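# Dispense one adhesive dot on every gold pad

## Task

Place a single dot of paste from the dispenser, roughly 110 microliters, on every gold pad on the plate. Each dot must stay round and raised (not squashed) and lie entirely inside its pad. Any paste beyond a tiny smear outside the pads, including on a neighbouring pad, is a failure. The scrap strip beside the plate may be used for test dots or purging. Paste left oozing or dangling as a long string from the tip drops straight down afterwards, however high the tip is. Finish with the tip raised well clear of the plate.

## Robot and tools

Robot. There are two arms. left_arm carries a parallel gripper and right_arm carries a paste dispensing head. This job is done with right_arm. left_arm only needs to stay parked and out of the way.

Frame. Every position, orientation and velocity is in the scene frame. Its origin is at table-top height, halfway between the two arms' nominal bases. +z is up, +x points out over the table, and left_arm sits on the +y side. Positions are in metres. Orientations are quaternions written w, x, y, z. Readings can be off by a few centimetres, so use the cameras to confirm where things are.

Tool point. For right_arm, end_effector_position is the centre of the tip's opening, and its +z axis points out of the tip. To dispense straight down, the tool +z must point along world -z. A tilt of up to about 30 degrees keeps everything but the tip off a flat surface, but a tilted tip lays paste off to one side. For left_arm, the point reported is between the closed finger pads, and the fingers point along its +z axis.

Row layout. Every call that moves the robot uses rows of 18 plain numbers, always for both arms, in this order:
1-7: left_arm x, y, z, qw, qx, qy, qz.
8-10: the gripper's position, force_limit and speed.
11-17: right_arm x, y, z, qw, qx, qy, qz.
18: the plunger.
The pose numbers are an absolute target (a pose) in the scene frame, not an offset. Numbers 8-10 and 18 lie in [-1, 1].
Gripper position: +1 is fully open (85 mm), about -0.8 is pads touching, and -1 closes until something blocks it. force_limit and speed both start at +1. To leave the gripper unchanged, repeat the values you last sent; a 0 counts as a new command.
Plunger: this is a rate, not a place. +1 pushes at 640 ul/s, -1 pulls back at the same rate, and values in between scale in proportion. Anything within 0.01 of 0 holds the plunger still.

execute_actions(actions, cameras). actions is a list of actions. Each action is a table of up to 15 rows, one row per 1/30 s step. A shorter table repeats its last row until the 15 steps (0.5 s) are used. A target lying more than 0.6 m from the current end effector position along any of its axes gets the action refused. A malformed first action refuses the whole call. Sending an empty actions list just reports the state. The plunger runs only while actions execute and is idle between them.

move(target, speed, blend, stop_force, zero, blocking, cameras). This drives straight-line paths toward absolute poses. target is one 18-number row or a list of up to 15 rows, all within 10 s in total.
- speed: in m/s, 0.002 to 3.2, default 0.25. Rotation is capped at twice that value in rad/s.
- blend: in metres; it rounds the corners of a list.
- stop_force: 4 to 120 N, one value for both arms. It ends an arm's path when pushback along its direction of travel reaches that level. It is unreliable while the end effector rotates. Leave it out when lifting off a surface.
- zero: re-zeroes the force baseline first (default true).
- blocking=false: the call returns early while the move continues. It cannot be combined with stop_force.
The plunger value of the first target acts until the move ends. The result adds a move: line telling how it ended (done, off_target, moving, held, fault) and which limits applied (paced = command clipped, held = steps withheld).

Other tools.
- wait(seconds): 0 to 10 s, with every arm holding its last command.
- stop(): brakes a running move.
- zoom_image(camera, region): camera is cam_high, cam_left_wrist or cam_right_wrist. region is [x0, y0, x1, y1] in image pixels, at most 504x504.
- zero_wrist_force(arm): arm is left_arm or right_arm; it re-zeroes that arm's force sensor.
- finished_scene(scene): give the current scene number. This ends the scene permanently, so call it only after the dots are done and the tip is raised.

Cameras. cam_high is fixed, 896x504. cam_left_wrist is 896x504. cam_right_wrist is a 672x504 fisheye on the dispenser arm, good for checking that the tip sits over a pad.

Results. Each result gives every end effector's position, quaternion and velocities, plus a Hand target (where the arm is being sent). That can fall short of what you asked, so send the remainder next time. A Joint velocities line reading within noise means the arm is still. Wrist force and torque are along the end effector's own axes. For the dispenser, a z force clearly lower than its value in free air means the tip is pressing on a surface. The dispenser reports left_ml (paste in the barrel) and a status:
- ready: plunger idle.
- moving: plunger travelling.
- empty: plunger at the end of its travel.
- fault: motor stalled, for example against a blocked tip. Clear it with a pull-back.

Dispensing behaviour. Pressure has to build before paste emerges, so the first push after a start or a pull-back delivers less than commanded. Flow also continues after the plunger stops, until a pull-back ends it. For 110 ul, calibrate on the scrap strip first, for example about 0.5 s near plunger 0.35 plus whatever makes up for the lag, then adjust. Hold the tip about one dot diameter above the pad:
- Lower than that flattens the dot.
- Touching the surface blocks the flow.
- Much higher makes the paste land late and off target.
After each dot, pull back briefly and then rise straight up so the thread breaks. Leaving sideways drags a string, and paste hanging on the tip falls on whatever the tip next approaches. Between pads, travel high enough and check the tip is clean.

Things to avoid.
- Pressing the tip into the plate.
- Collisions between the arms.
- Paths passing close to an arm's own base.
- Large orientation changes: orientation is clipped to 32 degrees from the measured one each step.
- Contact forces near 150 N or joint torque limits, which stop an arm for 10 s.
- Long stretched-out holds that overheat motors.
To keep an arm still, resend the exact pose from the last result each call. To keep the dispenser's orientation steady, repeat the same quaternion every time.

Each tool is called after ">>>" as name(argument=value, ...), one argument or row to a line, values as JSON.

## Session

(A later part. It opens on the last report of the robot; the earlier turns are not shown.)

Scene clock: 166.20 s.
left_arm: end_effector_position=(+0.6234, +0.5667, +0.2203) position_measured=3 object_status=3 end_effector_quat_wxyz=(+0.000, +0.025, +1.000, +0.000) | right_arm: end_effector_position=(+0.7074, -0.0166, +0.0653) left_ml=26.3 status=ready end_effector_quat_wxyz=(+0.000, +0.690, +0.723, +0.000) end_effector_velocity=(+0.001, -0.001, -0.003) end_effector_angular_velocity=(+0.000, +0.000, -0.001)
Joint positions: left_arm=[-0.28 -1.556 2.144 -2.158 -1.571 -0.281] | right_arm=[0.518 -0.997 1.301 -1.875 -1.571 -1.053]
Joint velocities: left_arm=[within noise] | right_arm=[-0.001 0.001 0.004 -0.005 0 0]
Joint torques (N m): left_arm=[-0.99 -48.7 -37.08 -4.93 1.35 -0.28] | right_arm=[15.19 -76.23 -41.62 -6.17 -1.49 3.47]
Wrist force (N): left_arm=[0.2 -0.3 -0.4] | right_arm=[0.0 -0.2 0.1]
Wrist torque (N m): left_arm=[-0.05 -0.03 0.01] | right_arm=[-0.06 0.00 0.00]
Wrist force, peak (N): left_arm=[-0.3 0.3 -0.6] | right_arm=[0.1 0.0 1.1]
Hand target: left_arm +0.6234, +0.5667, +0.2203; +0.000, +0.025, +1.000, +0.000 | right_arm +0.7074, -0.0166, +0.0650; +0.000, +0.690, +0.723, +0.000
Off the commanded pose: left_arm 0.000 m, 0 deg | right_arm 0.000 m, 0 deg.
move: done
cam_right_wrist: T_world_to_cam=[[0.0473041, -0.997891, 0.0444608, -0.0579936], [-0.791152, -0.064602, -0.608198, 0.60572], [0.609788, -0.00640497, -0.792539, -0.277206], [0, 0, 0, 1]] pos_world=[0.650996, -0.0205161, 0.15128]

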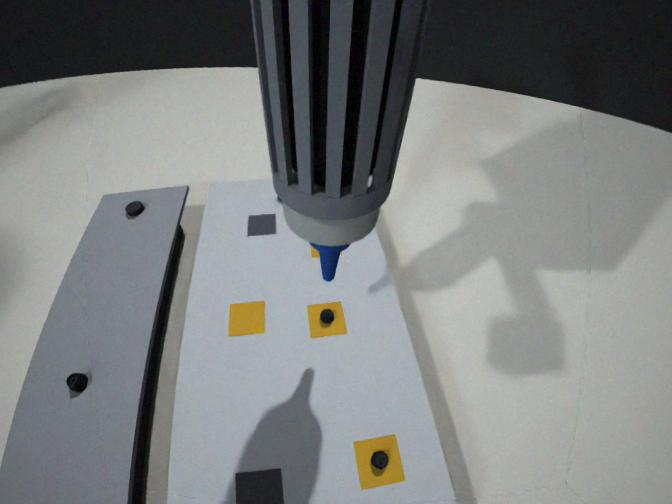

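>>> move(
  target=[
    [0.6234,0.5667,0.2203,0,0.025,1,0,1,1,1,0.7045,0.0199,0.065,0,0.690,0.723,0,0],
    [0.6234,0.5667,0.2203,0,0.025,1,0,1,1,1,0.7045,0.0199,0.0356,0,0.690,0.723,0,0],
  ],
  speed=[0.2,0.1],
  blend=[0.01,0],
  cameras=["cam_right_wrist"],
)

>>> execute_actions(
  actions=[
    [[0.6234,0.5667,0.2203,0,0.025,1,0,1,1,1,0.7045,0.0199,0.0356,0,0.690,0.723,0,0.5]],
    [[0.6234,0.5667,0.2203,0,0.025,1,0,1,1,1,0.7045,0.0199,0.0356,0,0.690,0.723,0,0]],
    [[0.6234,0.5667,0.2203,0,0.025,1,0,1,1,1,0.7045,0.0199,0.0356,0,0.690,0.723,0,0]],
    [[0.6234,0.5667,0.2203,0,0.025,1,0,1,1,1,0.7045,0.0199,0.0356,0,0.690,0.723,0,0]],
    [[0.6234,0.5667,0.2203,0,0.025,1,0,1,1,1,0.7045,0.0199,0.0356,0,0.690,0.723,0,-0.469],[0.6234,0.5667,0.2203,0,0.025,1,0,1,1,1,0.7045,0.0199,0.0356,0,0.690,0.723,0,-0.469],[0.6234,0.5667,0.2203,0,0.025,1,0,1,1,1,0.7045,0.0199,0.0356,0,0.690,0.723,0,-0.469],[0.6234,0.5667,0.2203,0,0.025,1,0,1,1,1,0.7045,0.0199,0.0356,0,0.690,0.723,0,-0.469],[0.6234,0.5667,0.2203,0,0.025,1,0,1,1,1,0.7045,0.0199,0.0356,0,0.690,0.723,0,-0.469],[0.6234,0.5667,0.2203,0,0.025,1,0,1,1,1,0.7045,0.0199,0.0356,0,0.690,0.723,0,0]],
  ],
  cameras=["cam_right_wrist"],
)

>>> move(
  target=[
    [0.6234,0.5667,0.2203,0,0.025,1,0,1,1,1,0.7045,0.0199,0.065,0,0.690,0.723,0,0],
    [0.6234,0.5667,0.2203,0,0.025,1,0,1,1,1,0.7510,-0.0122,0.065,0,0.690,0.723,0,0],
    [0.6234,0.5667,0.2203,0,0.025,1,0,1,1,1,0.7510,-0.0122,0.0357,0,0.690,0.723,0,0],
  ],
  speed=[0.06,0.2,0.1],
  blend=[0.005,0.01,0],
  cameras=["cam_right_wrist"],
)

>>> execute_actions(
  actions=[
    [[0.6234,0.5667,0.2203,0,0.025,1,0,1,1,1,0.7510,-0.0122,0.0357,0,0.690,0.723,0,0.5]],
    [[0.6234,0.5667,0.2203,0,0.025,1,0,1,1,1,0.7510,-0.0122,0.0357,0,0.690,0.723,0,0]],
    [[0.6234,0.5667,0.2203,0,0.025,1,0,1,1,1,0.7510,-0.0122,0.0357,0,0.690,0.723,0,0]],
    [[0.6234,0.5667,0.2203,0,0.025,1,0,1,1,1,0.7510,-0.0122,0.0357,0,0.690,0.723,0,0]],
    [[0.6234,0.5667,0.2203,0,0.025,1,0,1,1,1,0.7510,-0.0122,0.0357,0,0.690,0.723,0,-0.469]],
  ],
  cameras=["cam_right_wrist"],
)

>>> move(
  target=[
    [0.6234,0.5667,0.2203,0,0.025,1,0,1,1,1,0.7510,-0.0122,0.065,0,0.690,0.723,0,0],
    [0.6234,0.5667,0.2203,0,0.025,1,0,1,1,1,0.7510,-0.0122,0.150,0,0.690,0.723,0,0],
  ],
  speed=[0.06,0.15],
  cameras=["cam_high","cam_right_wrist"],
)

>>> zoom_image(
  camera="cam_right_wrist",
  region=[180, 160, 480, 400],
)

Scene clock: 202.60 s.
left_arm: end_effector_position=(+0.6234, +0.5667, +0.2203) position_measured=3 object_status=3 end_effector_quat_wxyz=(+0.000, +0.025, +1.000, +0.000) | right_arm: end_effector_position=(+0.7044, +0.0199, +0.0354) left_ml=26.3 status=ready end_effector_quat_wxyz=(+0.000, +0.690, +0.723, +0.000)
Joint positions: left_arm=[-0.28 -1.556 2.144 -2.158 -1.571 -0.281] | right_arm=[0.55 -0.943 1.268 -1.896 -1.571 -1.021]
Joint torques (N m): left_arm=[2.47 -50.3 -39.67 -5.68 1.21 -0.86] | right_arm=[-14.43 -114.06 -57.82 -1.07 -2.19 -2.93]
Wrist force (N): left_arm=[-0.1 0.4 -0.8] | right_arm=[0.1 -0.3 -0.4]
Wrist torque (N m): left_arm=[0.06 0.03 0.01] | right_arm=[-0.09 -0.02 0.00]
Wrist force, peak (N): left_arm=[0.0 0.6 -1.2] | right_arm=[2.9 -0.6 -1.1]
Hand target: left_arm +0.6234, +0.5667, +0.2203; +0.000, +0.025, +1.000, +0.000 | right_arm +0.7045, +0.0199, +0.0356; +0.000, +0.690, +0.723, +0.000
Off the commanded pose: left_arm 0.000 m, 0 deg | right_arm 0.000 m, 0 deg.
move: done
cam_right_wrist: T_world_to_cam=[[0.0474144, -0.997877, 0.0446501, -0.020194], [-0.791317, -0.064803, -0.607962, 0.587601], [0.609565, -0.00650622, -0.79271, -0.298672], [0, 0, 0, 1]] pos_world=[0.647996, 0.015984, 0.12138]

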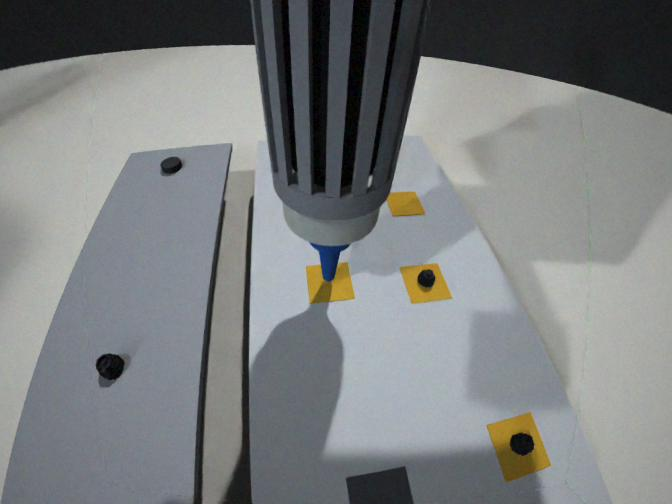

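Scene clock: 205.30 s.
left_arm: end_effector_position=(+0.6234, +0.5667, +0.2203) position_measured=3 object_status=3 end_effector_quat_wxyz=(+0.000, +0.025, +1.000, +0.000) | right_arm: end_effector_position=(+0.7045, +0.0199, +0.0356) left_ml=26.2 status=ready end_effector_quat_wxyz=(+0.000, +0.690, +0.723, +0.000)
Joint positions: left_arm=[-0.28 -1.556 2.144 -2.158 -1.571 -0.281] | right_arm=[0.55 -0.944 1.268 -1.895 -1.571 -1.021]
Joint torques (N m): left_arm=[1.88 -50.61 -40.88 -5.53 1.41 -0.52] | right_arm=[-14.23 -112.29 -52.22 -2.12 -1.87 -2.83]
Wrist force (N): left_arm=[-0.3 0.4 -0.3] | right_arm=[-0.2 -0.2 -0.1]
Wrist torque (N m): left_arm=[0.06 0.06 0.01] | right_arm=[-0.07 0.08 0.00]
Wrist force, peak (N): left_arm=[0.2 0.5 -0.9] | right_arm=[0.0 -0.3 -0.9]
Hand target: left_arm +0.6234, +0.5667, +0.2203; +0.000, +0.025, +1.000, +0.000 | right_arm +0.7045, +0.0199, +0.0356; +0.000, +0.690, +0.723, +0.000
Off the commanded pose: left_arm 0.000 m, 0 deg | right_arm 0.000 m, 0 deg.
cam_right_wrist: T_world_to_cam=[[0.047392, -0.997884, 0.0445177, -0.0201766], [-0.791232, -0.0647055, -0.608083, 0.587741], [0.609676, -0.00640561, -0.792625, -0.298519], [0, 0, 0, 1]] pos_world=[0.647996, 0.015984, 0.12168]

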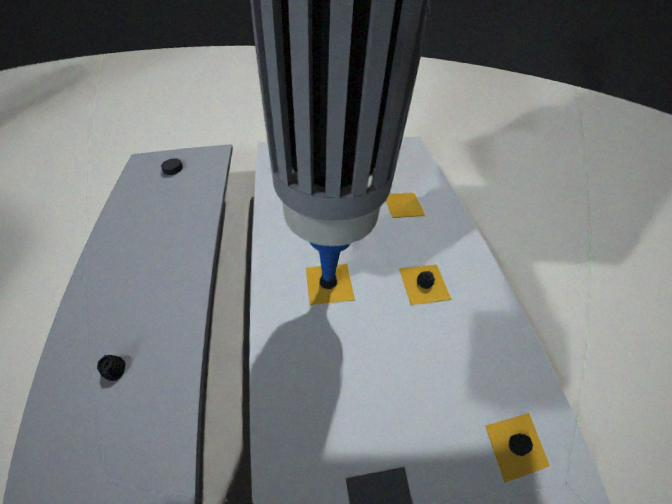

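Scene clock: 206.70 s.
left_arm: end_effector_position=(+0.6234, +0.5667, +0.2203) position_measured=3 object_status=3 end_effector_quat_wxyz=(+0.000, +0.025, +1.000, +0.000) | right_arm: end_effector_position=(+0.7510, -0.0123, +0.0355) left_ml=26.2 status=ready end_effector_quat_wxyz=(+0.000, +0.690, +0.723, +0.000)
Joint positions: left_arm=[-0.28 -1.556 2.144 -2.158 -1.571 -0.281] | right_arm=[0.499 -0.922 1.233 -1.881 -1.571 -1.072]
Joint torques (N m): left_arm=[0.45 -49.83 -41.11 -5.92 1.27 -0.46] | right_arm=[13.14 -113.28 -58.15 -0.92 2.23 3.75]
Wrist force (N): left_arm=[0.1 0.0 -0.4] | right_arm=[-0.1 -0.1 -0.1]
Wrist torque (N m): left_arm=[0.01 -0.02 0.00] | right_arm=[-0.02 0.04 0.02]
Wrist force, peak (N): left_arm=[0.5 0.1 -0.7] | right_arm=[1.9 -2.1 -1.9]
Hand target: left_arm +0.6234, +0.5667, +0.2203; +0.000, +0.025, +1.000, +0.000 | right_arm +0.7510, -0.0122, +0.0357; +0.000, +0.690, +0.723, +0.000
Off the commanded pose: left_arm 0.000 m, 0 deg | right_arm 0.000 m, 0 deg.
move: done
cam_right_wrist: T_world_to_cam=[[0.0473332, -0.997883, 0.0445925, -0.0544763], [-0.791284, -0.0647039, -0.608015, 0.622436], [0.609613, -0.00650603, -0.792672, -0.327247], [0, 0, 0, 1]] pos_world=[0.694596, -0.016216, 0.12148]

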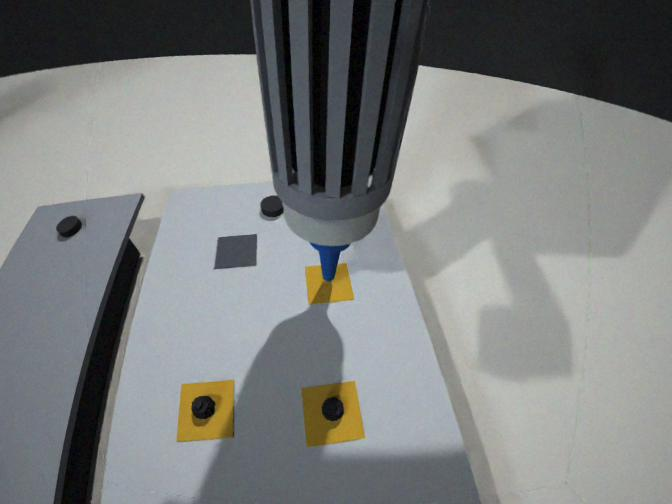

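Scene clock: 209.43 s.
left_arm: end_effector_position=(+0.6234, +0.5667, +0.2203) position_measured=3 object_status=3 end_effector_quat_wxyz=(+0.000, +0.025, +1.000, +0.000) | right_arm: end_effector_position=(+0.7510, -0.0122, +0.0357) left_ml=26.2 status=ready end_effector_quat_wxyz=(+0.000, +0.690, +0.723, +0.000)
Joint positions: left_arm=[-0.28 -1.556 2.144 -2.158 -1.571 -0.281] | right_arm=[0.499 -0.923 1.233 -1.881 -1.571 -1.072]
Joint torques (N m): left_arm=[2.45 -49.47 -41.03 -5.54 1.24 -0.74] | right_arm=[16.34 -114.89 -51.37 -2.28 1.49 3.48]
Wrist force (N): left_arm=[-0.1 0.4 -0.4] | right_arm=[-0.3 -0.2 -0.1]
Wrist torque (N m): left_arm=[0.06 0.02 0.01] | right_arm=[-0.07 0.12 0.02]
Wrist force, peak (N): left_arm=[-0.2 0.3 -1.0] | right_arm=[0.6 -0.5 -0.2]
Hand target: left_arm +0.6234, +0.5667, +0.2203; +0.000, +0.025, +1.000, +0.000 | right_arm +0.7510, -0.0122, +0.0357; +0.000, +0.690, +0.723, +0.000
Off the commanded pose: left_arm 0.000 m, 0 deg | right_arm 0.000 m, 0 deg.
cam_right_wrist: T_world_to_cam=[[0.047392, -0.997884, 0.0445177, -0.0544169], [-0.791232, -0.0647055, -0.608083, 0.622518], [0.609676, -0.00640561, -0.792625, -0.326995], [0, 0, 0, 1]] pos_world=[0.694496, -0.016116, 0.12178]

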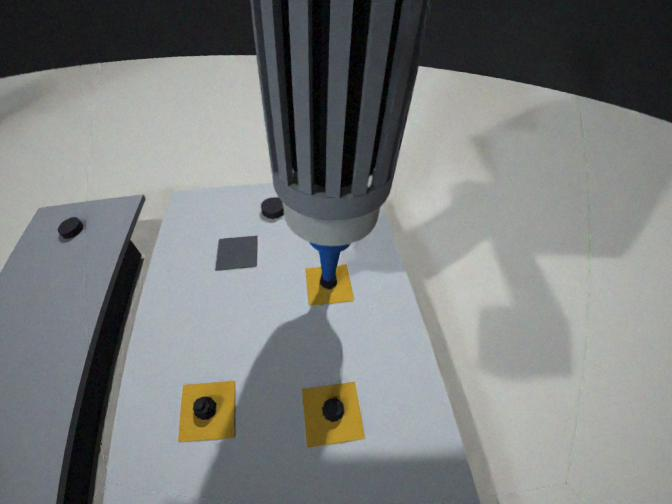

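Scene clock: 210.90 s.
left_arm: end_effector_position=(+0.6234, +0.5667, +0.2203) position_measured=3 object_status=3 end_effector_quat_wxyz=(+0.000, +0.025, +1.000, +0.000) | right_arm: end_effector_position=(+0.7510, -0.0122, +0.1501) left_ml=26.2 status=ready end_effector_quat_wxyz=(+0.000, +0.690, +0.723, +0.000)
Joint positions: left_arm=[-0.28 -1.556 2.144 -2.158 -1.571 -0.281] | right_arm=[0.499 -0.967 1.101 -1.705 -1.571 -1.072]
Joint torques (N m): left_arm=[-0.27 -50.77 -40.54 -5.9 1.48 -0.25] | right_arm=[12.05 -78.44 -44.33 -6.81 0.82 2.79]
Wrist force (N): left_arm=[-0.5 0.1 -0.3] | right_arm=[0.3 -0.1 -0.1]
Wrist torque (N m): left_arm=[0.02 0.09 0.00] | right_arm=[-0.04 -0.08 0.05]
Wrist force, peak (N): left_arm=[-0.2 0.3 -1.0] | right_arm=[0.2 -0.2 -2.3]
Hand target: left_arm +0.6234, +0.5667, +0.2203; +0.000, +0.025, +1.000, +0.000 | right_arm +0.7510, -0.0122, +0.1500; +0.000, +0.690, +0.723, +0.000
Off the commanded pose: left_arm 0.000 m, 0 deg | right_arm 0.000 m, 0 deg.
move: done
cam_right_wrist: T_world_to_cam=[[0.0473041, -0.997891, 0.0444608, -0.0594309], [-0.791152, -0.064602, -0.608198, 0.691994], [0.609788, -0.00640497, -0.792539, -0.236496], [0, 0, 0, 1]] pos_world=[0.694496, -0.0161161, 0.23608]

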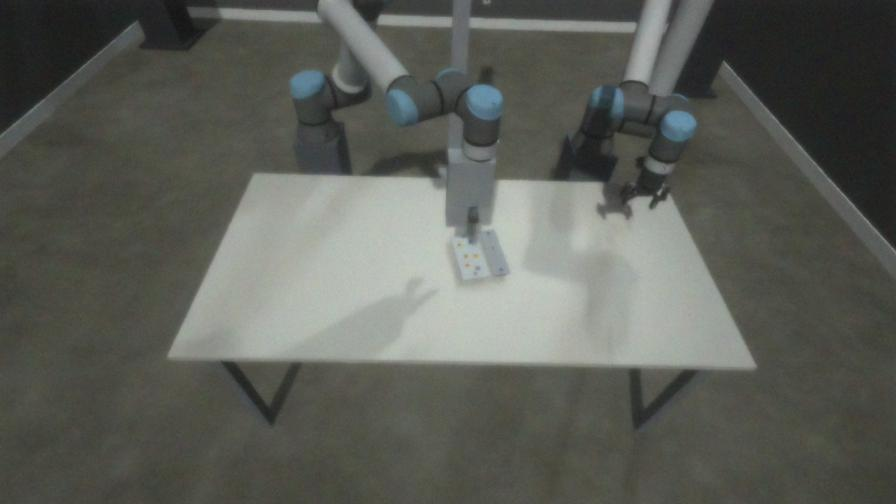

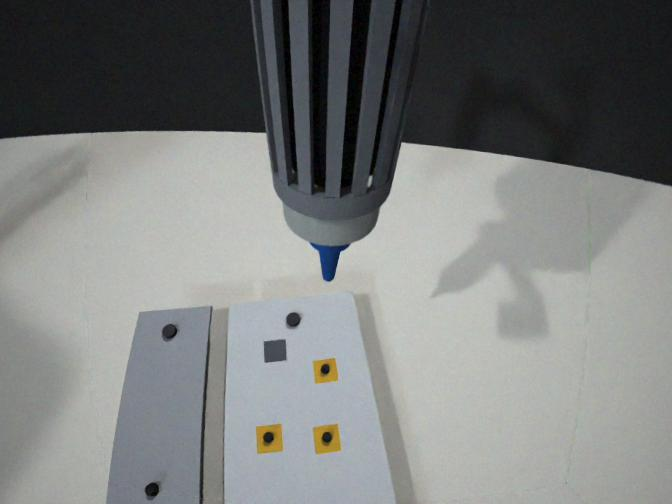

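Scaled by 1.680 (camera's finer frame: 960x720).

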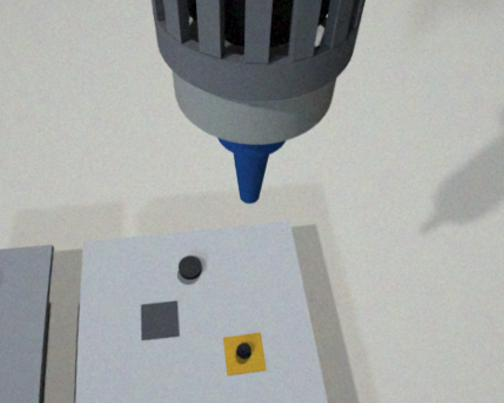

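>>> finished_scene(
  scene=3,
)

The scene is finished: the task was done.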